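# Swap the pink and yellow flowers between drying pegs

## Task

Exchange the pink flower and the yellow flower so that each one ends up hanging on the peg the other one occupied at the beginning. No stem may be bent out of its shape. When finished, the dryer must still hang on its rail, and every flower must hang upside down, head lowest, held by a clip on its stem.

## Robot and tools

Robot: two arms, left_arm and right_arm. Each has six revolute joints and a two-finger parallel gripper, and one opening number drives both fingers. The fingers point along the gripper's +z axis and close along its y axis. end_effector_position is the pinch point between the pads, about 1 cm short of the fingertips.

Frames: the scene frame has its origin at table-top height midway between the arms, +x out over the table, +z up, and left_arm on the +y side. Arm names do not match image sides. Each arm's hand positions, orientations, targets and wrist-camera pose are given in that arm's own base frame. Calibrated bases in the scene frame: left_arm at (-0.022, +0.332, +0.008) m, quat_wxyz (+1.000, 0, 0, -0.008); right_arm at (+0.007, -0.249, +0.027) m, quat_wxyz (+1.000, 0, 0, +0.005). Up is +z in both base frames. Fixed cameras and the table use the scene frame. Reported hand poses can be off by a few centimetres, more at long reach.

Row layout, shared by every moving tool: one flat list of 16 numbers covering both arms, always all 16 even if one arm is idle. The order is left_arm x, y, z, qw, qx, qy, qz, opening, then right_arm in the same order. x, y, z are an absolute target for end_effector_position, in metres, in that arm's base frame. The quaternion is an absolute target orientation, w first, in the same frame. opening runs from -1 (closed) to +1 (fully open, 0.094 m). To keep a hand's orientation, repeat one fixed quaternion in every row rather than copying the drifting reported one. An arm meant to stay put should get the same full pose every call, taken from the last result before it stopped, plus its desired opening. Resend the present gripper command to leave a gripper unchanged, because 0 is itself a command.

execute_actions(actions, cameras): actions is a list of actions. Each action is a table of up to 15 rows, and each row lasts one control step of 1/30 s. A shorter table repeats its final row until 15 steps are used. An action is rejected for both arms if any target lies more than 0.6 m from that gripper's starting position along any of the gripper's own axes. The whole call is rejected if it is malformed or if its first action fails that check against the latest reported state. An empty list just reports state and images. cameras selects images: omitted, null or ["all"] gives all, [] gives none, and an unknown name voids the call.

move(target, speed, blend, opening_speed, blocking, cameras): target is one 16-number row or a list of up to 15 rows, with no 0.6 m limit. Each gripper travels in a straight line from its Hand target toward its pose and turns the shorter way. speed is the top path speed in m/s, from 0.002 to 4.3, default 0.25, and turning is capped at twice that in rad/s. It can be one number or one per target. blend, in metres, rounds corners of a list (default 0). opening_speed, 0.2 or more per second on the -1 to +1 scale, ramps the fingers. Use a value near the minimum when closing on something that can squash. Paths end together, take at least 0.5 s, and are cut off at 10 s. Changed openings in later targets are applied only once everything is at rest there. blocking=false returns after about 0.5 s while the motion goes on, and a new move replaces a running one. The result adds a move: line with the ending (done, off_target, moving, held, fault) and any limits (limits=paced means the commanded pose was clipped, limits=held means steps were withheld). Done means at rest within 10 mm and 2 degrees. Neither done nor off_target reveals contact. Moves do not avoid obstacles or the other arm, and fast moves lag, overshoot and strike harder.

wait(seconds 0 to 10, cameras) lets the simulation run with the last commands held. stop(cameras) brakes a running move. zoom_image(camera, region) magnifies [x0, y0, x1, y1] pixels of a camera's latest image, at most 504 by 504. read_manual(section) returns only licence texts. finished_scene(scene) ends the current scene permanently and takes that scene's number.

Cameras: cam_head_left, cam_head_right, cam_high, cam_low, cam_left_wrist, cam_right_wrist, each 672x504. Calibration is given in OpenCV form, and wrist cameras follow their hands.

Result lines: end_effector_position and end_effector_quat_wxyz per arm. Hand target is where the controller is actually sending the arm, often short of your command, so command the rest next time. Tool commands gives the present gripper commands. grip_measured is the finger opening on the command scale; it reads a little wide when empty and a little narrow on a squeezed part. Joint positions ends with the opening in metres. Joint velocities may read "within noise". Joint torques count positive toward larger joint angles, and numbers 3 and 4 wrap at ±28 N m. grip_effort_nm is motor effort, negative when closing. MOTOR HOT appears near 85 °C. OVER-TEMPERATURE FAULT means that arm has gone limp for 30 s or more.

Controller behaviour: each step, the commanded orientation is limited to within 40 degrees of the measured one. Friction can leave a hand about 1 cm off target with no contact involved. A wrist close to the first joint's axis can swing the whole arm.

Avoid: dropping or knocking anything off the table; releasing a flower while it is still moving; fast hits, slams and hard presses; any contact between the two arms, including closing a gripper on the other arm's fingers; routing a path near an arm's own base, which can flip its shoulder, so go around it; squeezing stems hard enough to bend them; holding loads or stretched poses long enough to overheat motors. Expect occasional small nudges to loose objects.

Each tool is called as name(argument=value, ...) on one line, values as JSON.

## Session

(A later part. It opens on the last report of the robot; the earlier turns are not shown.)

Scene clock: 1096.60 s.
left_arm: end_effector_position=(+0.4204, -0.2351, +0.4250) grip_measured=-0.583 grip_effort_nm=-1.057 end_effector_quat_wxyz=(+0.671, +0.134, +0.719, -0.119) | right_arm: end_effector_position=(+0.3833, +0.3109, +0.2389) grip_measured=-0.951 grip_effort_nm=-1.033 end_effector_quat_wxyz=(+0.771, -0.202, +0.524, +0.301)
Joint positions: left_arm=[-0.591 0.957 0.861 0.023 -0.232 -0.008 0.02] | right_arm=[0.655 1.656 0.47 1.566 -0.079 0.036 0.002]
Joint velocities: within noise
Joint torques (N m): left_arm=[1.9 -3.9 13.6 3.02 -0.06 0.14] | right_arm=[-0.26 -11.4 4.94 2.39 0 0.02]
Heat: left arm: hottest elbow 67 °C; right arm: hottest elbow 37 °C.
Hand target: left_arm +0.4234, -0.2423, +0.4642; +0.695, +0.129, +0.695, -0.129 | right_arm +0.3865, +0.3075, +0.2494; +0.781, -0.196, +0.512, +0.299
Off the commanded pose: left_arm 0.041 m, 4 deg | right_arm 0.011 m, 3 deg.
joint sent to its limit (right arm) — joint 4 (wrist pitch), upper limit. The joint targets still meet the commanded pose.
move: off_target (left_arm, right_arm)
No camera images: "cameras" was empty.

Adjust y up and x +.003 then check.

move(target=[0.426,-0.244,0.465,0.695,0.1289,0.695,-0.1289,-0.72,0.389,0.319,0.252,0.787,-0.1925,0.501,0.3021,-0.98], speed=0.04, cameras=[])

Scene clock: 1098.60 s.
left_arm: end_effector_position=(+0.4204, -0.2351, +0.4250) grip_measured=-0.584 grip_effort_nm=-1.062 end_effector_quat_wxyz=(+0.671, +0.134, +0.719, -0.119) | right_arm: end_effector_position=(+0.3844, +0.3096, +0.2390) grip_measured=-0.951 grip_effort_nm=-1.033 end_effector_quat_wxyz=(+0.772, -0.196, +0.526, +0.298)
Joint positions: left_arm=[-0.591 0.957 0.861 0.023 -0.232 -0.008 0.02] | right_arm=[0.658 1.656 0.47 1.566 -0.062 0.036 0.002]
Joint velocities: within noise
Joint torques (N m): left_arm=[1.85 -3.84 13.61 3.02 -0.06 0.13] | right_arm=[1.38 -9.93 6.89 2.4 0.09 -0.06]
Heat: left arm: hottest elbow 67 °C; right arm: hottest elbow 37 °C.
Hand target: left_arm +0.4234, -0.2423, +0.4642; +0.695, +0.129, +0.695, -0.129 | right_arm +0.3885, +0.3186, +0.2522; +0.784, -0.194, +0.507, +0.301
Off the commanded pose: left_arm 0.041 m, 4 deg | right_arm 0.017 m, 3 deg.
joint sent to its limit (right arm) — joint 4 (wrist pitch), upper limit. The joint targets still meet the commanded pose.
move: off_target (left_arm, right_arm)
No camera images: "cameras" was empty.

move(target=[0.426,-0.244,0.465,0.695,0.1289,0.695,-0.1289,-0.72,0.389,0.3225,0.26,0.787,-0.1925,0.501,0.3021,-0.98], speed=0.04, cameras=[])

Scene clock: 1100.80 s.
left_arm: end_effector_position=(+0.4204, -0.2351, +0.4250) grip_measured=-0.584 grip_effort_nm=-1.067 end_effector_quat_wxyz=(+0.671, +0.134, +0.719, -0.119) | right_arm: end_effector_position=(+0.3856, +0.3138, +0.2440) grip_measured=-0.951 grip_effort_nm=-1.033 end_effector_quat_wxyz=(+0.776, -0.193, +0.521, +0.300)
Joint positions: left_arm=[-0.591 0.957 0.861 0.023 -0.232 -0.008 0.02] | right_arm=[0.665 1.656 0.484 1.566 -0.054 0.036 0.002]
Joint velocities: within noise
Joint torques (N m): left_arm=[1.85 -3.96 13.61 3 -0.06 0.14] | right_arm=[1.38 -11.34 6.75 2.14 0.1 -0.08]
Heat: left arm: hottest elbow 67 °C; right arm: hottest elbow 37 °C.
Hand target: left_arm +0.4234, -0.2423, +0.4642; +0.695, +0.129, +0.695, -0.129 | right_arm +0.3884, +0.3220, +0.2599; +0.787, -0.192, +0.501, +0.302
Off the commanded pose: left_arm 0.041 m, 4 deg | right_arm 0.019 m, 3 deg.
move: off_target (left_arm, right_arm)
No camera images: "cameras" was empty.

move(target=[0.426,-0.244,0.465,0.695,0.1289,0.695,-0.1289,-0.72,0.389,0.3225,0.269,0.787,-0.1925,0.501,0.3021,-0.98], speed=0.03, cameras=[])

move(target=[0.426,-0.244,0.465,0.695,0.1289,0.695,-0.1289,-0.72,0.389,0.3225,0.274,0.787,-0.1925,0.501,0.3021,-0.98], speed=0.03, cameras=["cam_high"])

zoom_image(camera="cam_high", region=[275, 90, 335, 160])

Scene clock: 1104.57 s.
left_arm: end_effector_position=(+0.4204, -0.2351, +0.4250) grip_measured=-0.584 grip_effort_nm=-1.072 end_effector_quat_wxyz=(+0.671, +0.134, +0.719, -0.119) | right_arm: end_effector_position=(+0.3844, +0.3130, +0.2534) grip_measured=-0.951 grip_effort_nm=-1.038 end_effector_quat_wxyz=(+0.778, -0.192, +0.517, +0.301)
Joint positions: left_arm=[-0.591 0.957 0.861 0.023 -0.232 -0.008 0.02] | right_arm=[0.666 1.627 0.484 1.545 -0.054 0.036 0.002]
Joint velocities: within noise
Joint torques (N m): left_arm=[1.85 -3.84 13.6 3.02 -0.06 0.14] | right_arm=[1.32 -11.22 7.17 1.48 0.08 -0.08]
Heat: left arm: hottest elbow 67 °C; right arm: hottest elbow 37 °C.
Hand target: left_arm +0.4234, -0.2423, +0.4642; +0.695, +0.129, +0.695, -0.129 | right_arm +0.3884, +0.3221, +0.2691; +0.788, -0.192, +0.501, +0.302
Off the commanded pose: left_arm 0.041 m, 4 deg | right_arm 0.019 m, 2 deg.
move: off_target (left_arm, right_arm)
No camera images: "cameras" was empty.

Scene clock: 1105.43 s.
left_arm: end_effector_position=(+0.4206, -0.2352, +0.4269) grip_measured=-0.584 grip_effort_nm=-1.072 end_effector_quat_wxyz=(+0.673, +0.133, +0.718, -0.119) | right_arm: end_effector_position=(+0.3844, +0.3130, +0.2563) grip_measured=-0.951 grip_effort_nm=-1.033 end_effector_quat_wxyz=(+0.777, -0.193, +0.519, +0.300)
Joint positions: left_arm=[-0.591 0.957 0.863 0.025 -0.232 -0.008 0.02] | right_arm=[0.666 1.611 0.484 1.525 -0.054 0.036 0.002]
Joint velocities: within noise
Joint torques (N m): left_arm=[1.85 -3.96 13.49 2.93 -0.06 0.14] | right_arm=[1.32 -11.16 7.39 1.52 0.1 -0.07]
Heat: left arm: hottest elbow 67 °C; right arm: hottest elbow 37 °C.
Hand target: left_arm +0.4235, -0.2424, +0.4643; +0.695, +0.129, +0.695, -0.129 | right_arm +0.3883, +0.3220, +0.2740; +0.788, -0.192, +0.501, +0.302
Off the commanded pose: left_arm 0.039 m, 4 deg | right_arm 0.021 m, 2 deg.
move: off_target (left_arm, right_arm)
Images, in order (width x height): cam_high 672x504.

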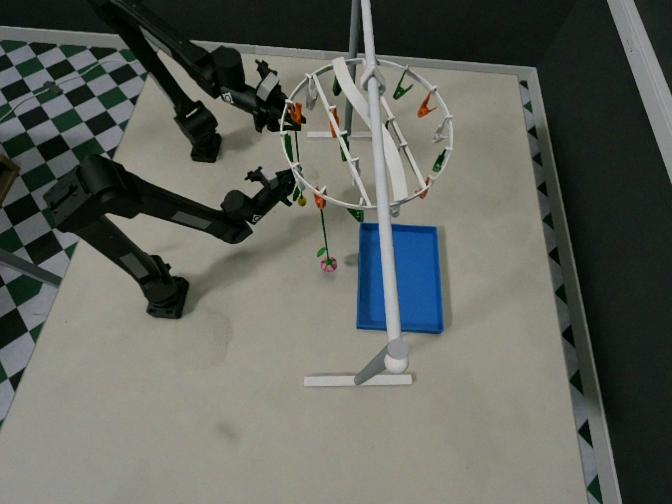

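Scaled by 7.200 from the camera's 672x504 image, which has a finer 960x720 frame.

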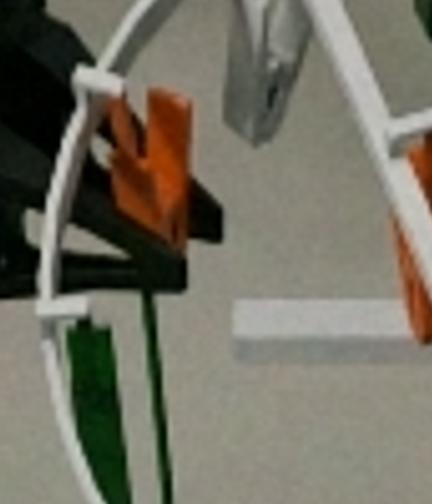

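move(target=[[0.426,-0.244,0.465,0.695,0.1289,0.695,-0.1289,-0.72,0.391,0.3225,0.266,0.787,-0.1925,0.501,0.3021,-0.98],[0.426,-0.244,0.465,0.695,0.1289,0.695,-0.1289,-0.72,0.392,0.3265,0.266,0.787,-0.1925,0.501,0.3021,-0.98]], speed=0.03, cameras=[])

move(target=[0.426,-0.244,0.465,0.695,0.1289,0.695,-0.1289,-0.72,0.392,0.3265,0.274,0.787,-0.1925,0.501,0.3021,-0.98], speed=0.03, cameras=[])

Scene clock: 1109.93 s.
left_arm: end_effector_position=(+0.4206, -0.2352, +0.4269) grip_measured=-0.584 grip_effort_nm=-1.062 end_effector_quat_wxyz=(+0.673, +0.133, +0.718, -0.119) | right_arm: end_effector_position=(+0.3873, +0.3165, +0.2562) grip_measured=-0.951 grip_effort_nm=-1.033 end_effector_quat_wxyz=(+0.778, -0.192, +0.517, +0.301)
Joint positions: left_arm=[-0.591 0.957 0.863 0.025 -0.232 -0.008 0.02] | right_arm=[0.669 1.624 0.497 1.53 -0.051 0.036 0.002]
Joint velocities: within noise
Joint torques (N m): left_arm=[2.08 -3.9 13.49 2.93 -0.05 0.14] | right_arm=[1.2 -9.23 7.31 2.36 0.08 -0.1]
Heat: left arm: hottest elbow 69 °C; right arm: hottest elbow 37 °C.
Hand target: left_arm +0.4236, -0.2424, +0.4643; +0.695, +0.129, +0.695, -0.129 | right_arm +0.3915, +0.3261, +0.2659; +0.787, -0.193, +0.501, +0.302
Off the commanded pose: left_arm 0.039 m, 4 deg | right_arm 0.015 m, 2 deg.
move: off_target (left_arm, right_arm)
No camera images: "cameras" was empty.

Scene clock: 1110.83 s.
left_arm: end_effector_position=(+0.4206, -0.2352, +0.4269) grip_measured=-0.584 grip_effort_nm=-1.062 end_effector_quat_wxyz=(+0.673, +0.133, +0.718, -0.119) | right_arm: end_effector_position=(+0.3876, +0.3167, +0.2560) grip_measured=-0.951 grip_effort_nm=-1.028 end_effector_quat_wxyz=(+0.777, -0.192, +0.519, +0.300)
Joint positions: left_arm=[-0.591 0.957 0.863 0.025 -0.232 -0.008 0.02] | right_arm=[0.669 1.62 0.497 1.521 -0.05 0.036 0.002]
Joint velocities: within noise
Joint torques (N m): left_arm=[1.73 -3.84 13.49 2.93 -0.03 0.13] | right_arm=[1.14 -11.52 7.53 1.4 0.08 -0.1]
Heat: left arm: hottest elbow 69 °C; right arm: hottest elbow 37 °C.
Hand target: left_arm +0.4236, -0.2425, +0.4643; +0.695, +0.129, +0.695, -0.129 | right_arm +0.3913, +0.3259, +0.2741; +0.788, -0.192, +0.501, +0.302
Off the commanded pose: left_arm 0.039 m, 4 deg | right_arm 0.021 m, 2 deg.
move: off_target (left_arm, right_arm)
No camera images: "cameras" was empty.

move(target=[0.426,-0.244,0.465,0.695,0.1289,0.695,-0.1289,-0.72,0.392,0.3245,0.283,0.787,-0.1925,0.501,0.3021,-0.98], speed=0.03, cameras=["cam_high","cam_left_wrist"])

zoom_image(camera="cam_high", region=[275, 90, 335, 160])

zoom_image(camera="cam_left_wrist", region=[260, 400, 430, 504])

Scene clock: 1114.20 s.
left_arm: end_effector_position=(+0.4209, -0.2353, +0.4319) grip_measured=-0.584 grip_effort_nm=-1.062 end_effector_quat_wxyz=(+0.676, +0.132, +0.715, -0.120) | right_arm: end_effector_position=(+0.3871, +0.3164, +0.2626) grip_measured=-0.951 grip_effort_nm=-1.038 end_effector_quat_wxyz=(+0.775, -0.193, +0.521, +0.300)
Joint positions: left_arm=[-0.591 0.957 0.87 0.029 -0.232 -0.008 0.02] | right_arm=[0.669 1.589 0.497 1.485 -0.051 0.036 0.002]
Joint velocities: within noise
Joint torques (N m): left_arm=[1.9 -3.78 13.12 2.8 -0.04 0.14] | right_arm=[1.03 -11.81 7.73 1.57 -0.07 -0.09]
Heat: left arm: hottest elbow 70 °C; right arm: hottest elbow 37 °C.
Hand target: left_arm +0.4241, -0.2427, +0.4643; +0.695, +0.129, +0.695, -0.129 | right_arm +0.3913, +0.3238, +0.2831; +0.788, -0.192, +0.501, +0.302
Off the commanded pose: left_arm 0.035 m, 3 deg | right_arm 0.023 m, 3 deg.
move: off_target (left_arm, right_arm)
camera_calibration:
cam_left_wrist: T_world_to_cam=[[-0.346765, -0.937746, -0.0196655, -0.0663293], [-0.43629, 0.179823, -0.881655, 0.645384], [0.830304, -0.297147, -0.471485, -0.125366], [0, 0, 0, 1]] pos_world=[0.362666, -0.215507, 0.508594]
Images, in order (width x height): cam_high 672x504, cam_left_wrist 672x504.

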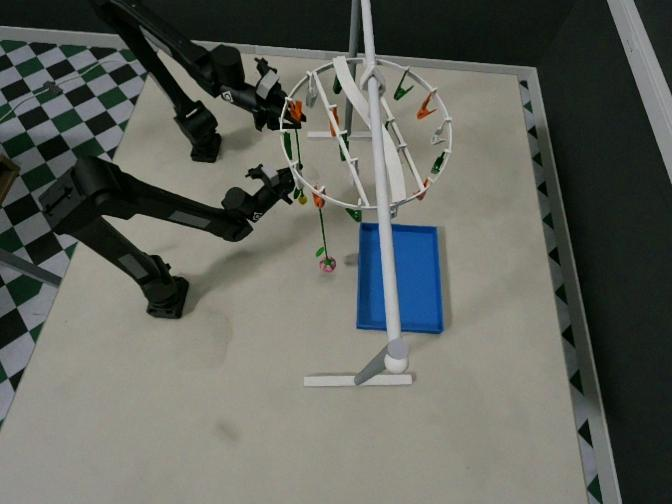

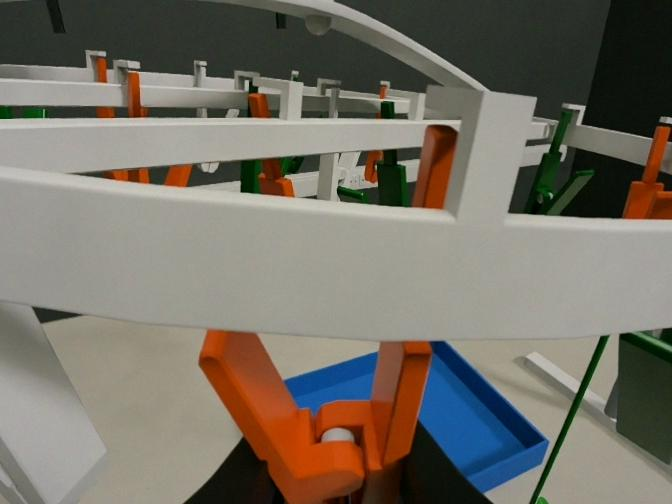

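Scaled by 7.200 from the camera's 672x504 image, which has a finer 960x720 frame.

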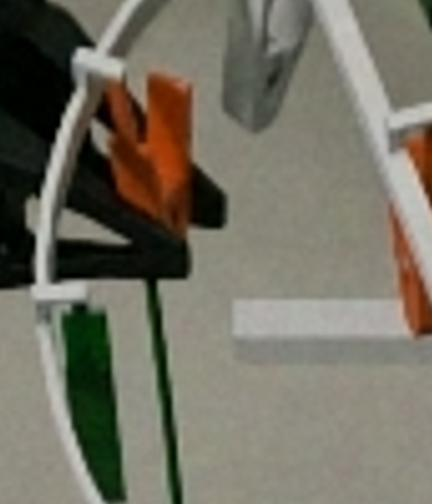

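Scaled by 2.965 from the camera's 672x504 image, which has a finer 960x720 frame.

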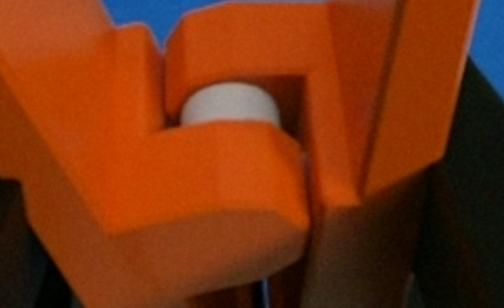

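move(target=[[0.426,-0.244,0.465,0.695,0.1289,0.695,-0.1289,0.1,0.392,0.3245,0.276,0.787,-0.1925,0.501,0.3021,-0.98],[0.36,-0.218,0.463,0.695,0.1289,0.695,-0.1289,0.0,0.392,0.3245,0.276,0.787,-0.1925,0.501,0.3021,-0.98]], speed=0.06, opening_speed=0.4, cameras=["cam_left_wrist","cam_high"])

zoom_image(camera="cam_left_wrist", region=[270, 280, 430, 484])

zoom_image(camera="cam_high", region=[285, 95, 315, 140])

Scene clock: 1121.73 s.
left_arm: end_effector_position=(+0.3645, -0.2165, +0.4612) grip_measured=+0.003 grip_effort_nm=-0.120 end_effector_quat_wxyz=(+0.695, +0.124, +0.696, -0.129) | right_arm: end_effector_position=(+0.3865, +0.3160, +0.2644) grip_measured=-0.951 grip_effort_nm=-1.028 end_effector_quat_wxyz=(+0.777, -0.192, +0.518, +0.301)
Joint positions: left_arm=[-0.652 0.781 0.823 -0.042 -0.293 -0.008 0.047] | right_arm=[0.669 1.589 0.497 1.492 -0.051 0.036 0.002]
Joint velocities: within noise
Joint torques (N m): left_arm=[1.79 -3.25 9.21 1.7 -0.05 0.14] | right_arm=[0.97 -9.17 7.56 2.37 -0.06 -0.09]
Heat: left arm: hottest elbow 73 °C; right arm: hottest elbow 37 °C.
Hand target: left_arm +0.3601, -0.2180, +0.4629; +0.695, +0.129, +0.695, -0.129 | right_arm +0.3915, +0.3241, +0.2760; +0.788, -0.193, +0.501, +0.302
Off the commanded pose: left_arm 0.005 m, 1 deg | right_arm 0.015 m, 2 deg.
move: off_target (right_arm)
camera_calibration:
cam_left_wrist: T_world_to_cam=[[-0.346554, -0.938011, -0.00603535, -0.0740865], [-0.393142, 0.151084, -0.90698, 0.632979], [0.851669, -0.311945, -0.42113, -0.0932139], [0, 0, 0, 1]] pos_world=[0.302563, -0.194205, 0.534397]
Images, in order (width x height): cam_high 672x504, cam_left_wrist 672x504.

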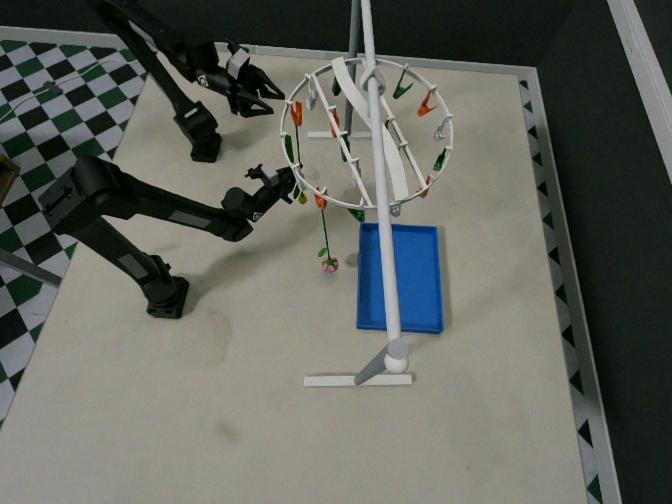

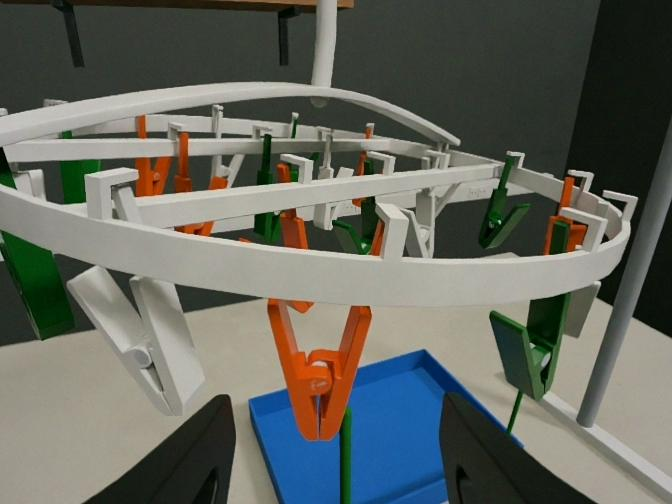

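Scaled by 2.471 from the camera's 672x504 image, which has a finer 960x720 frame.

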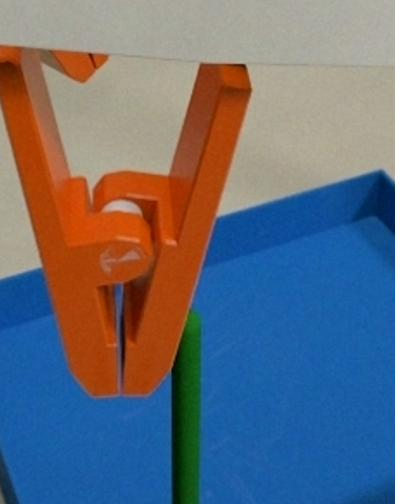

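Scaled by 11.200 from the camera's 672x504 image, which has a finer 960x720 frame.

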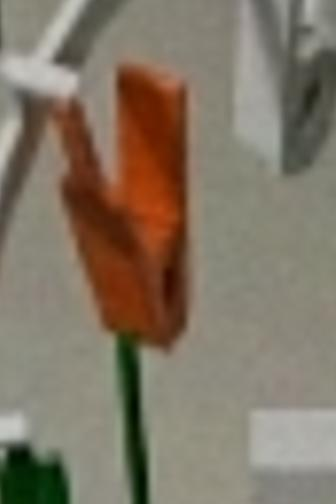

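wait(seconds=0.1)

zoom_image(camera="cam_head_left", region=[190, 40, 340, 160])

Scene clock: 1131.23 s.
left_arm: end_effector_position=(+0.3645, -0.2165, +0.4612) grip_measured=+0.002 grip_effort_nm=-0.120 end_effector_quat_wxyz=(+0.695, +0.124, +0.696, -0.129) | right_arm: end_effector_position=(+0.3865, +0.3160, +0.2645) grip_measured=-0.951 grip_effort_nm=-1.033 end_effector_quat_wxyz=(+0.777, -0.192, +0.518, +0.301)
Joint positions: left_arm=[-0.652 0.781 0.823 -0.042 -0.293 -0.008 0.047] | right_arm=[0.669 1.589 0.497 1.492 -0.051 0.036 0.002]
Joint velocities: within noise
Joint torques (N m): left_arm=[1.85 -3.37 9.22 1.72 -0.05 0.14] | right_arm=[1.14 -9.17 7.58 2.36 -0.06 -0.08]
Heat: left arm: hottest elbow 69 °C; right arm: hottest elbow 38 °C.
Hand target: left_arm +0.3601, -0.2180, +0.4629; +0.695, +0.129, +0.695, -0.129 | right_arm +0.3915, +0.3241, +0.2760; +0.788, -0.193, +0.501, +0.302
Tool commands: left_gripper/opening=+0.0 right_gripper/opening=-0.98
Off the commanded pose: left_arm 0.005 m, 1 deg | right_arm 0.015 m, 2 deg.
wait: 0.10 s; at rest from the start
camera_calibration:
cam_left_wrist: T_world_to_cam=[[-0.346554, -0.938011, -0.00603535, -0.0740865], [-0.393142, 0.151084, -0.90698, 0.632979], [0.851669, -0.311945, -0.42113, -0.0932139], [0, 0, 0, 1]] pos_world=[0.302563, -0.194205, 0.534397]
cam_right_wrist: T_world_to_cam=[[0.668096, -0.74407, -0.00292785, -0.0234118], [-0.0232832, -0.0169726, -0.999585, 0.319985], [0.743711, 0.667887, -0.0286636, -0.404013], [0, 0, 0, 1]] pos_world=[0.323561, 0.257846, 0.308203]

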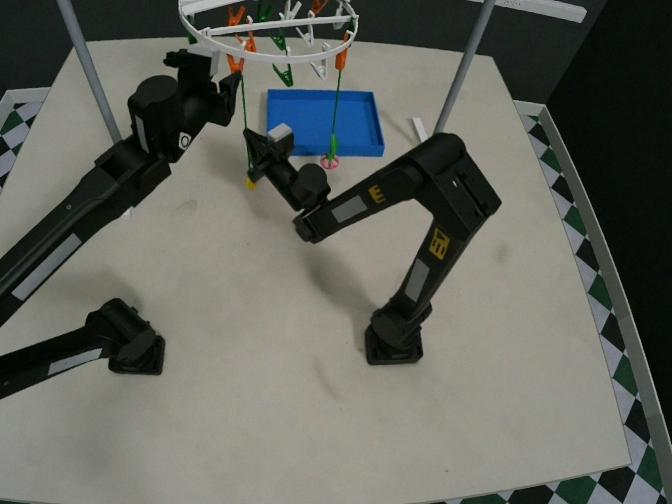

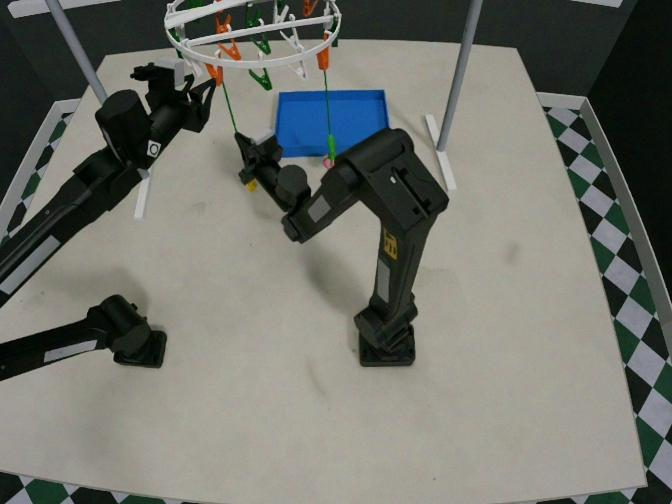

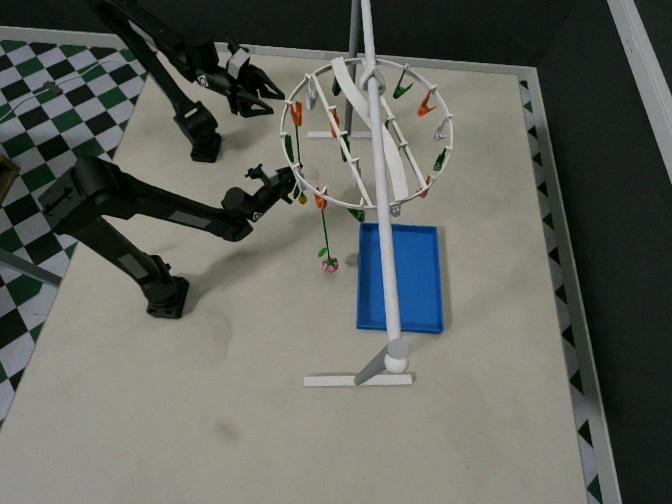

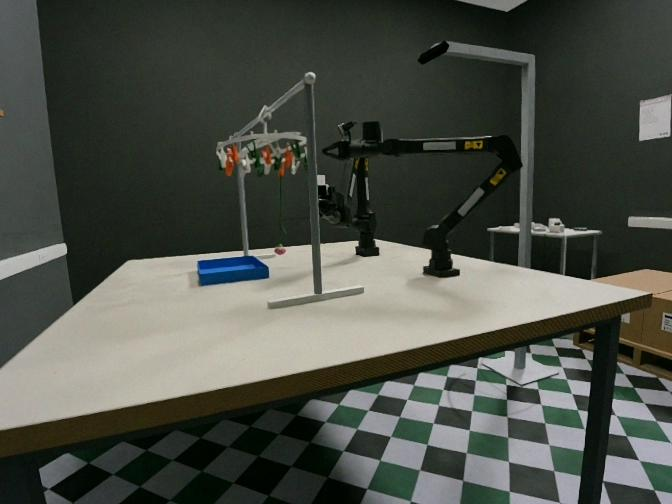

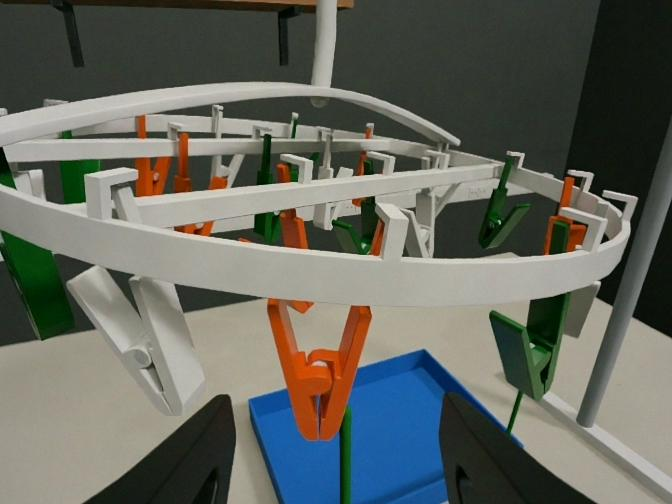

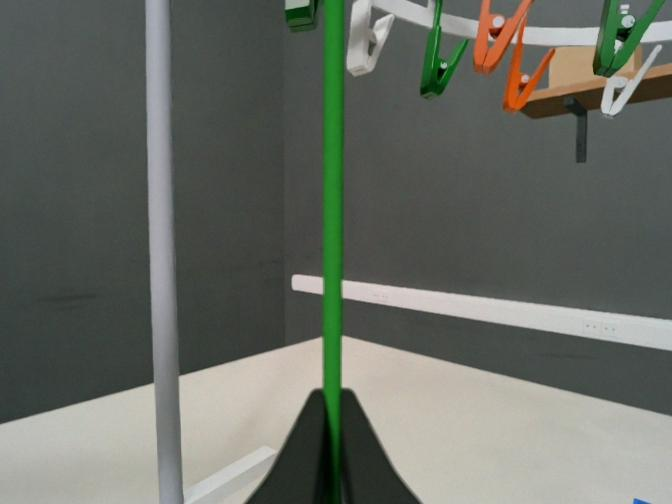

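Scaled by 3.360 from the camera's 672x504 image, which has a finer 960x720 frame.

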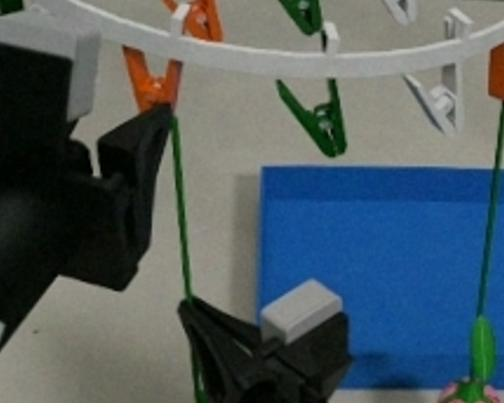

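move(target=[0.36,-0.218,0.463,0.695,0.1289,0.695,-0.1289,0.0,0.392,0.329,0.218,0.787,-0.1925,0.501,0.3021,-0.98], speed=0.08, cameras=[])

move(target=[[0.404,-0.221,0.463,0.695,0.1289,0.695,-0.1289,0.3,0.393,0.3295,0.218,0.787,-0.1925,0.501,0.3021,-0.98],[0.422,-0.235,0.465,0.695,0.1289,0.695,-0.1289,0.3,0.393,0.3295,0.218,0.787,-0.1925,0.501,0.3021,-0.98],[0.426,-0.244,0.465,0.695,0.1289,0.695,-0.1289,0.3,0.393,0.3295,0.218,0.787,-0.1925,0.501,0.3021,-0.98]], speed=0.05, cameras=["cam_left_wrist"])

move(target=[0.426,-0.244,0.465,0.695,0.1289,0.695,-0.1289,-0.72,0.393,0.3295,0.255,0.787,-0.1925,0.501,0.3021,-0.98], speed=0.04, opening_speed=0.4, cameras=["cam_left_wrist","cam_high"])

zoom_image(camera="cam_high", region=[275, 90, 335, 160])

Scene clock: 1155.13 s.
left_arm: end_effector_position=(+0.3645, -0.2165, +0.4612) grip_measured=+0.002 grip_effort_nm=-0.115 end_effector_quat_wxyz=(+0.695, +0.124, +0.696, -0.129) | right_arm: end_effector_position=(+0.3919, +0.3227, +0.2161) grip_measured=-0.951 grip_effort_nm=-1.043 end_effector_quat_wxyz=(+0.760, -0.200, +0.543, +0.296)
Joint positions: left_arm=[-0.652 0.781 0.823 -0.042 -0.293 -0.008 0.047] | right_arm=[0.674 1.724 0.497 1.565 -0.047 0.035 0.002]
Joint velocities: within noise
Joint torques (N m): left_arm=[1.79 -3.31 9.21 1.7 -0.05 0.14] | right_arm=[1.38 -10.46 5.12 2.48 0.09 -0.13]
Heat: left arm: hottest elbow 65 °C; right arm: hottest elbow 38 °C.
Hand target: left_arm +0.3601, -0.2180, +0.4629; +0.695, +0.129, +0.695, -0.129 | right_arm +0.3921, +0.3290, +0.2186; +0.766, -0.204, +0.534, +0.294
Off the commanded pose: left_arm 0.005 m, 1 deg | right_arm 0.007 m, 6 deg.
joint sent to its limit (right arm) — joint 4 (wrist pitch), upper limit. The joint targets are off in orientation, not in position.
move: off_target (right_arm)
No camera images: "cameras" was empty.

Scene clock: 1157.17 s.
left_arm: end_effector_position=(+0.4204, -0.2352, +0.4250) grip_measured=+0.298 grip_effort_nm=0.046 end_effector_quat_wxyz=(+0.671, +0.134, +0.719, -0.119) | right_arm: end_effector_position=(+0.3919, +0.3226, +0.2162) grip_measured=-0.951 grip_effort_nm=-1.033 end_effector_quat_wxyz=(+0.761, -0.200, +0.543, +0.295)
Joint positions: left_arm=[-0.591 0.957 0.861 0.023 -0.231 -0.008 0.061] | right_arm=[0.674 1.724 0.497 1.565 -0.046 0.034 0.002]
Joint velocities: within noise
Joint torques (N m): left_arm=[1.85 -3.9 13.61 3.02 -0.07 0.13] | right_arm=[1.26 -10.23 5.3 2.48 0.07 -0.12]
Heat: left arm: hottest elbow 65 °C; right arm: hottest elbow 38 °C.
Hand target: left_arm +0.4234, -0.2423, +0.4641; +0.695, +0.129, +0.695, -0.129 | right_arm +0.3931, +0.3295, +0.2186; +0.767, -0.204, +0.533, +0.294
Off the commanded pose: left_arm 0.041 m, 4 deg | right_arm 0.007 m, 6 deg.
joint sent to its limit (right arm) — joint 4 (wrist pitch), upper limit. The joint targets are off in orientation, not in position.
move: off_target (left_arm, right_arm)
camera_calibration:
cam_left_wrist: T_world_to_cam=[[-0.347762, -0.937301, -0.0229752, -0.0645606], [-0.446792, 0.187215, -0.87483, 0.642341], [0.824281, -0.293968, -0.483885, -0.119529], [0, 0, 0, 1]] pos_world=[0.363067, -0.215906, 0.502618]
Images, in order (width x height): cam_left_wrist 672x504.

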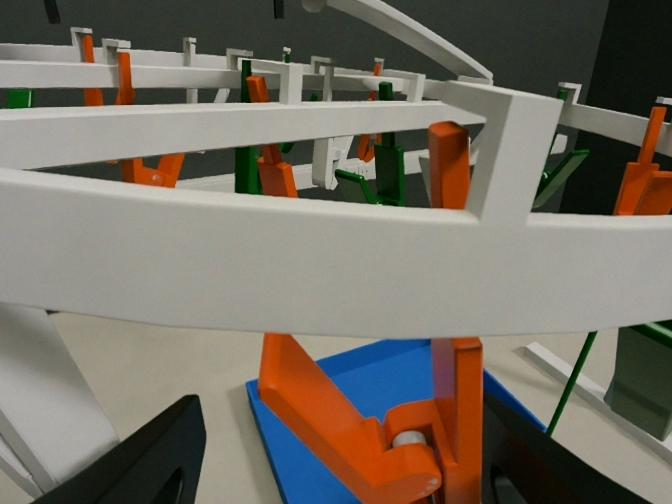

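Scene clock: 1159.93 s.
left_arm: end_effector_position=(+0.4204, -0.2351, +0.4250) grip_measured=-0.593 grip_effort_nm=-1.048 end_effector_quat_wxyz=(+0.671, +0.134, +0.719, -0.119) | right_arm: end_effector_position=(+0.3906, +0.3216, +0.2362) grip_measured=-0.951 grip_effort_nm=-1.038 end_effector_quat_wxyz=(+0.772, -0.194, +0.526, +0.299)
Joint positions: left_arm=[-0.591 0.957 0.861 0.023 -0.232 -0.008 0.019] | right_arm=[0.674 1.688 0.504 1.566 -0.046 0.034 0.002]
Joint velocities: within noise
Joint torques (N m): left_arm=[1.9 -3.9 13.6 3.02 -0.06 0.13] | right_arm=[1.2 -11.93 6.61 2.39 0.09 -0.09]
Heat: left arm: hottest elbow 65 °C; right arm: hottest elbow 38 °C.
Hand target: left_arm +0.4234, -0.2424, +0.4641; +0.695, +0.129, +0.695, -0.129 | right_arm +0.3925, +0.3289, +0.2549; +0.787, -0.193, +0.502, +0.302
Off the commanded pose: left_arm 0.041 m, 4 deg | right_arm 0.021 m, 3 deg.
joint sent to its limit (right arm) — joint 4 (wrist pitch), upper limit. The joint targets still meet the commanded pose.
move: off_target (left_arm, right_arm)
camera_calibration:
cam_left_wrist: T_world_to_cam=[[-0.34746, -0.937412, -0.0230431, -0.064661], [-0.446835, 0.187128, -0.874826, 0.642337], [0.824385, -0.29367, -0.483888, -0.119501], [0, 0, 0, 1]] pos_world=[0.363067, -0.215907, 0.502618]
Images, in order (width x height): cam_high 672x504, cam_left_wrist 672x504.

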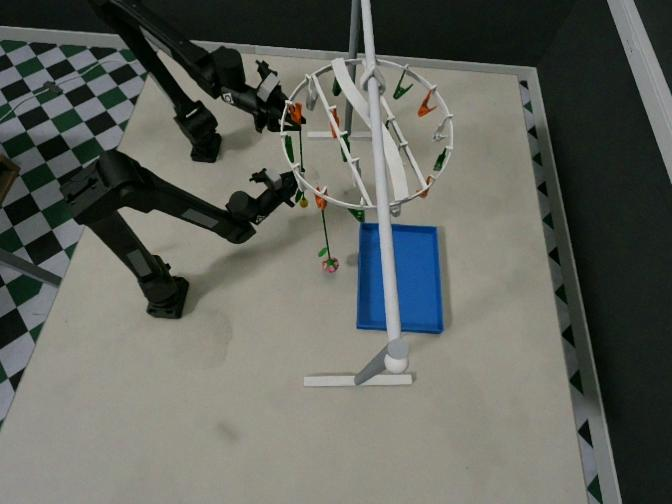

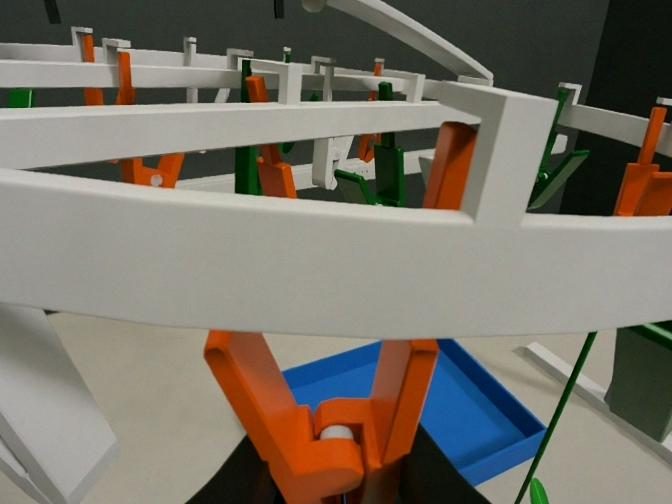

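Scaled by 7.200 from the camera's 672x504 image, which has a finer 960x720 frame.

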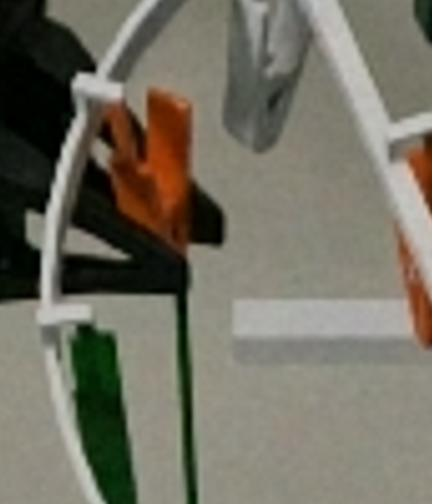

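move(target=[0.426,-0.244,0.465,0.695,0.1289,0.695,-0.1289,-0.72,0.395,0.331,0.268,0.787,-0.1925,0.501,0.3021,-0.98], speed=0.03, cameras=["cam_high"])

zoom_image(camera="cam_high", region=[275, 90, 335, 160])

Scene clock: 1163.17 s.
left_arm: end_effector_position=(+0.4205, -0.2351, +0.4256) grip_measured=-0.594 grip_effort_nm=-1.067 end_effector_quat_wxyz=(+0.672, +0.134, +0.719, -0.119) | right_arm: end_effector_position=(+0.3908, +0.3217, +0.2527) grip_measured=-0.951 grip_effort_nm=-1.028 end_effector_quat_wxyz=(+0.778, -0.192, +0.517, +0.301)
Joint positions: left_arm=[-0.591 0.957 0.862 0.023 -0.232 -0.008 0.019] | right_arm=[0.674 1.648 0.513 1.539 -0.046 0.034 0.002]
Joint velocities: within noise
Joint torques (N m): left_arm=[1.85 -3.96 13.59 3 -0.06 0.13] | right_arm=[1.26 -11.75 7.15 1.48 0.07 -0.09]
Heat: left arm: hottest elbow 65 °C; right arm: hottest elbow 38 °C.
Hand target: left_arm +0.4235, -0.2423, +0.4642; +0.695, +0.129, +0.695, -0.129 | right_arm +0.3945, +0.3305, +0.2679; +0.787, -0.192, +0.501, +0.302
Off the commanded pose: left_arm 0.041 m, 4 deg | right_arm 0.018 m, 2 deg.
move: off_target (left_arm, right_arm)
Images, in order (width x height): cam_high 672x504.

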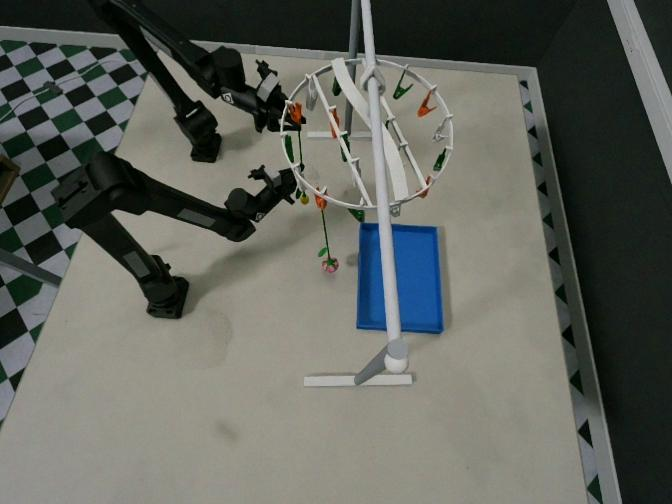

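Scaled by 7.200 from the camera's 672x504 image, which has a finer 960x720 frame.

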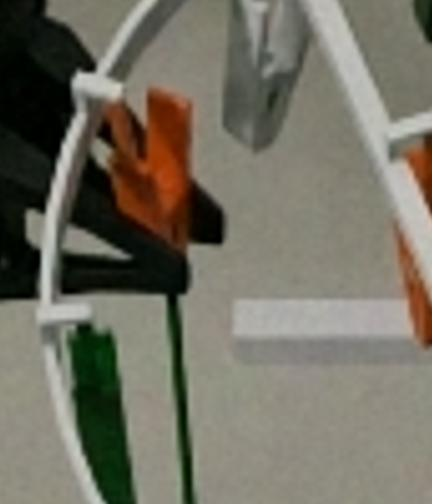

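move(target=[0.426,-0.244,0.465,0.695,0.1289,0.695,-0.1289,-0.72,0.393,0.331,0.276,0.787,-0.1925,0.501,0.3021,-0.98], speed=0.03, cameras=[])

Scene clock: 1166.47 s.
left_arm: end_effector_position=(+0.4208, -0.2353, +0.4298) grip_measured=-0.594 grip_effort_nm=-1.062 end_effector_quat_wxyz=(+0.675, +0.132, +0.716, -0.120) | right_arm: end_effector_position=(+0.3901, +0.3221, +0.2584) grip_measured=-0.951 grip_effort_nm=-1.028 end_effector_quat_wxyz=(+0.777, -0.192, +0.519, +0.301)
Joint positions: left_arm=[-0.591 0.957 0.867 0.027 -0.232 -0.008 0.019] | right_arm=[0.676 1.622 0.513 1.508 -0.044 0.034 0.002]
Joint velocities: within noise
Joint torques (N m): left_arm=[1.79 -3.78 13.27 2.86 -0.06 0.14] | right_arm=[1.49 -11.93 7.27 1.58 0.08 -0.11]
Heat: left arm: hottest elbow 65 °C; right arm: hottest elbow 38 °C.
Hand target: left_arm +0.4239, -0.2426, +0.4643; +0.695, +0.129, +0.695, -0.129 | right_arm +0.3924, +0.3304, +0.2760; +0.788, -0.192, +0.501, +0.302
Off the commanded pose: left_arm 0.037 m, 4 deg | right_arm 0.020 m, 2 deg.
move: off_target (left_arm, right_arm)
No camera images: "cameras" was empty.

move(target=[[0.426,-0.244,0.465,0.695,0.1289,0.695,-0.1289,-0.72,0.393,0.331,0.23,0.787,-0.1925,0.501,0.3021,-0.98],[0.426,-0.244,0.465,0.695,0.1289,0.695,-0.1289,0.2,0.393,0.331,0.23,0.787,-0.1925,0.501,0.3021,-0.98],[0.426,-0.244,0.48,0.695,0.1289,0.695,-0.1289,0.2,0.393,0.331,0.23,0.787,-0.1925,0.501,0.3021,-0.98]], speed=0.04, opening_speed=0.4, cameras=["cam_left_wrist"])

move(target=[0.426,-0.244,0.48,0.695,0.1289,0.695,-0.1289,-0.72,0.393,0.331,0.23,0.787,-0.1925,0.501,0.3021,-0.98], speed=0.04, opening_speed=0.4, cameras=["cam_left_wrist"])

Scene clock: 1177.87 s.
left_arm: end_effector_position=(+0.4221, -0.2362, +0.4487) grip_measured=+0.198 grip_effort_nm=0.046 end_effector_quat_wxyz=(+0.682, +0.129, +0.709, -0.123) | right_arm: end_effector_position=(+0.3933, +0.3251, +0.2300) grip_measured=-0.951 grip_effort_nm=-1.028 end_effector_quat_wxyz=(+0.769, -0.195, +0.530, +0.299)
Joint positions: left_arm=[-0.591 0.958 0.903 0.016 -0.232 -0.008 0.056] | right_arm=[0.677 1.708 0.513 1.566 -0.043 0.034 0.002]
Joint velocities: within noise
Joint torques (N m): left_arm=[1.85 -3.55 13.57 1.68 -0.04 0.14] | right_arm=[1.32 -10.23 5.04 2.39 0.06 -0.13]
Heat: left arm: hottest elbow 66 °C; right arm: hottest elbow 38 °C.
Hand target: left_arm +0.4244, -0.2430, +0.4792; +0.695, +0.129, +0.695, -0.129 | right_arm +0.3930, +0.3310, +0.2305; +0.774, -0.200, +0.523, +0.297
Off the commanded pose: left_arm 0.032 m, 2 deg | right_arm 0.006 m, 4 deg.
joint sent to its limit (right arm) — joint 4 (wrist pitch), upper limit. The joint targets are off in orientation, not in position.
move: off_target (left_arm, right_arm); target 2's new opening was sent with left_arm's hand 0.037 m and 4 deg from that target
camera_calibration:
cam_left_wrist: T_world_to_cam=[[-0.346887, -0.937784, -0.0151863, -0.0684248], [-0.422176, 0.170581, -0.89032, 0.656736], [0.837518, -0.302429, -0.455082, -0.130316], [0, 0, 0, 1]] pos_world=[0.362664, -0.215605, 0.524362]
Images, in order (width x height): cam_left_wrist 672x504.

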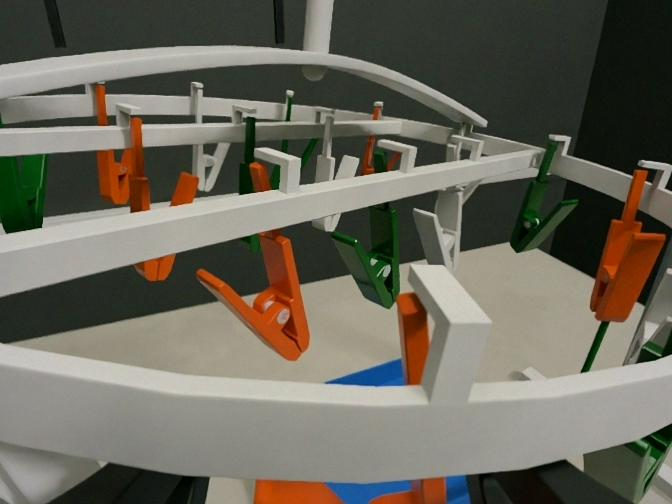

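Scene clock: 1180.37 s.
left_arm: end_effector_position=(+0.4221, -0.2362, +0.4487) grip_measured=-0.585 grip_effort_nm=-1.062 end_effector_quat_wxyz=(+0.682, +0.129, +0.709, -0.123) | right_arm: end_effector_position=(+0.3933, +0.3251, +0.2301) grip_measured=-0.951 grip_effort_nm=-1.043 end_effector_quat_wxyz=(+0.769, -0.195, +0.530, +0.299)
Joint positions: left_arm=[-0.591 0.958 0.903 0.016 -0.232 -0.008 0.02] | right_arm=[0.677 1.708 0.513 1.566 -0.043 0.034 0.002]
Joint velocities: within noise
Joint torques (N m): left_arm=[1.9 -3.84 13.57 1.73 -0.04 0.14] | right_arm=[1.38 -10.29 5.01 2.43 0.06 -0.13]
Heat: left arm: hottest elbow 68 °C; right arm: hottest elbow 38 °C.
Hand target: left_arm +0.4243, -0.2429, +0.4793; +0.695, +0.129, +0.695, -0.129 | right_arm +0.3930, +0.3310, +0.2305; +0.774, -0.200, +0.523, +0.297
Off the commanded pose: left_arm 0.032 m, 2 deg | right_arm 0.006 m, 4 deg.
joint sent to its limit (right arm) — joint 4 (wrist pitch), upper limit. The joint targets are off in orientation, not in position.
move: off_target (left_arm, right_arm)
camera_calibration:
cam_left_wrist: T_world_to_cam=[[-0.346887, -0.937784, -0.0151863, -0.0684248], [-0.422176, 0.170581, -0.89032, 0.656736], [0.837518, -0.302429, -0.455082, -0.130316], [0, 0, 0, 1]] pos_world=[0.362664, -0.215605, 0.524362]
Images, in order (width x height): cam_left_wrist 672x504.

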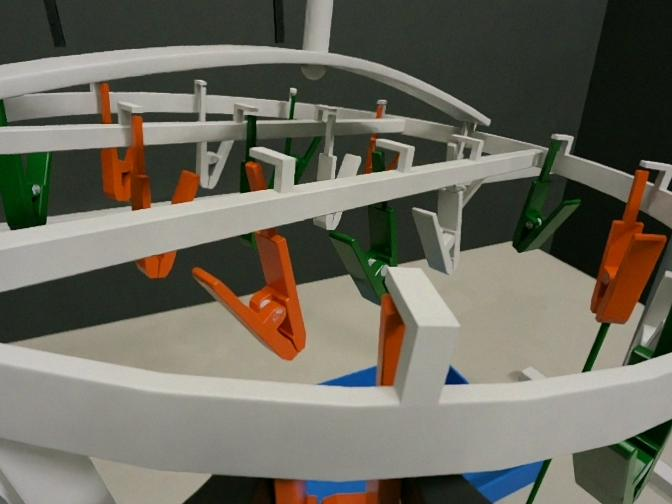

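move(target=[0.426,-0.244,0.48,0.695,0.1289,0.695,-0.1289,-0.72,0.393,0.3235,0.25,0.787,-0.1925,0.501,0.3021,-0.98], speed=0.04, cameras=["cam_head_left","cam_head_right","cam_high"])

zoom_image(camera="cam_high", region=[275, 90, 335, 160])

zoom_image(camera="cam_head_left", region=[200, 30, 280, 130])

zoom_image(camera="cam_head_right", region=[190, 40, 260, 130])

Scene clock: 1185.67 s.
left_arm: end_effector_position=(+0.4221, -0.2362, +0.4487) grip_measured=-0.585 grip_effort_nm=-1.067 end_effector_quat_wxyz=(+0.682, +0.129, +0.709, -0.123) | right_arm: end_effector_position=(+0.3903, +0.3253, +0.2399) grip_measured=-0.951 grip_effort_nm=-1.033 end_effector_quat_wxyz=(+0.774, -0.197, +0.520, +0.304)
Joint positions: left_arm=[-0.591 0.958 0.903 0.016 -0.232 -0.008 0.02] | right_arm=[0.677 1.687 0.513 1.566 -0.055 0.034 0.002]
Joint velocities: within noise
Joint torques (N m): left_arm=[1.79 -3.9 13.57 1.73 -0.04 0.14] | right_arm=[0.03 -12.04 5.05 2.36 -0.07 -0.04]
Heat: left arm: hottest elbow 70 °C; right arm: hottest elbow 37 °C.
Hand target: left_arm +0.4243, -0.2429, +0.4793; +0.695, +0.129, +0.695, -0.129 | right_arm +0.3929, +0.3235, +0.2503; +0.784, -0.195, +0.507, +0.301
Off the commanded pose: left_arm 0.032 m, 2 deg | right_arm 0.011 m, 3 deg.
joint sent to its limit (right arm) — joint 4 (wrist pitch), upper limit. The joint targets still meet the commanded pose.
move: off_target (left_arm, right_arm)
Images, in order (width x height): cam_head_left 672x504, cam_head_right 672x504, cam_high 672x504.

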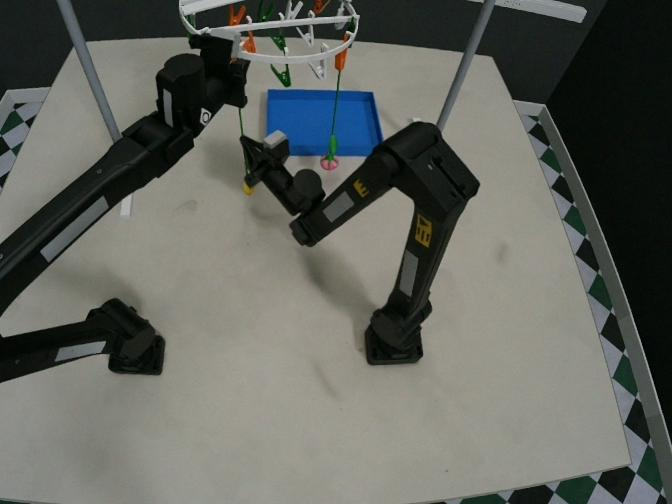

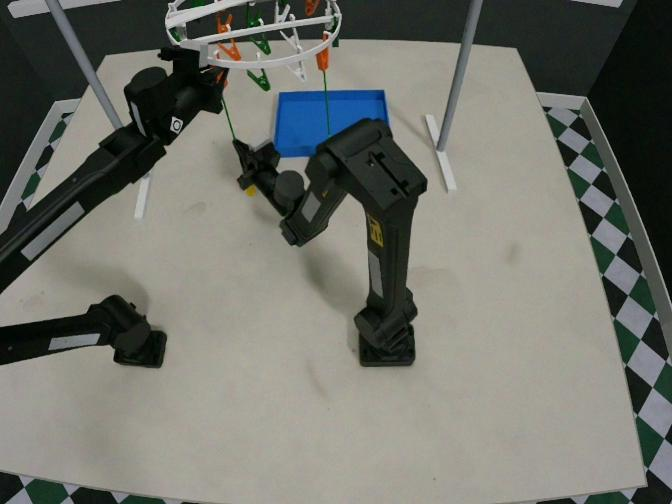

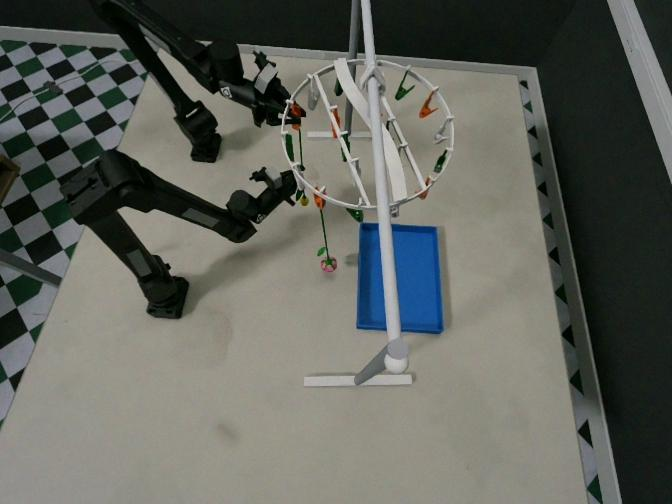

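Scaled by 7.200 from the camera's 672x504 image, which has a finer 960x720 frame.

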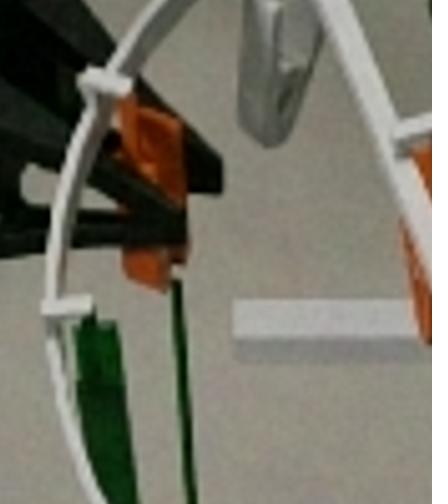

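Scaled by 5.040 from the camera's 672x504 image, which has a finer 960x720 frame.

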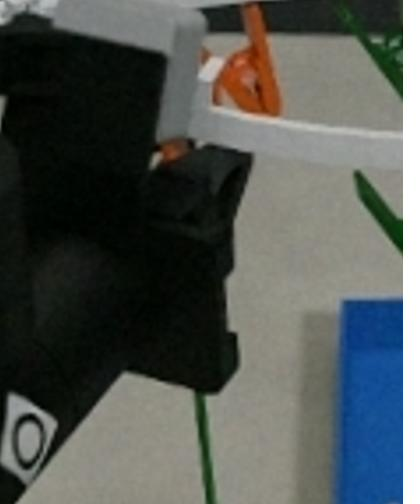

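Scaled by 5.600 from the camera's 672x504 image, which has a finer 960x720 frame.

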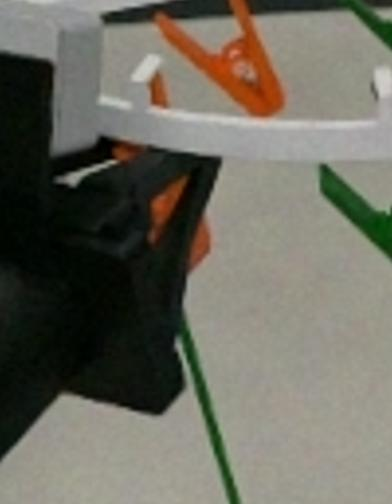

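zoom_image(camera="cam_high", region=[288, 118, 308, 138])

zoom_image(camera="cam_head_right", region=[210, 60, 240, 110])

Scaled by 25.200 from the camera's 672x504 image, which has a finer 960x720 frame.

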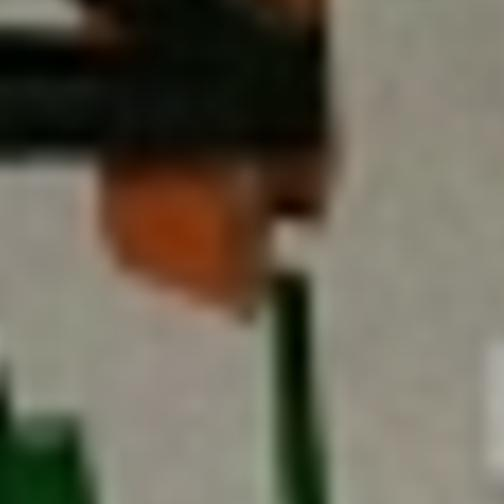

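Scaled by 10.080 from the camera's 672x504 image, which has a finer 960x720 frame.

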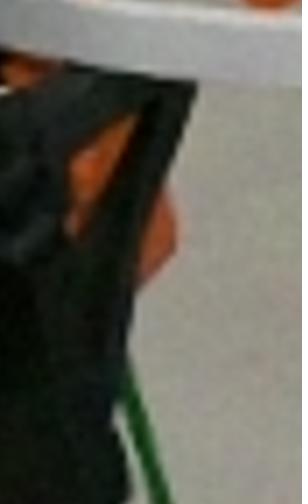

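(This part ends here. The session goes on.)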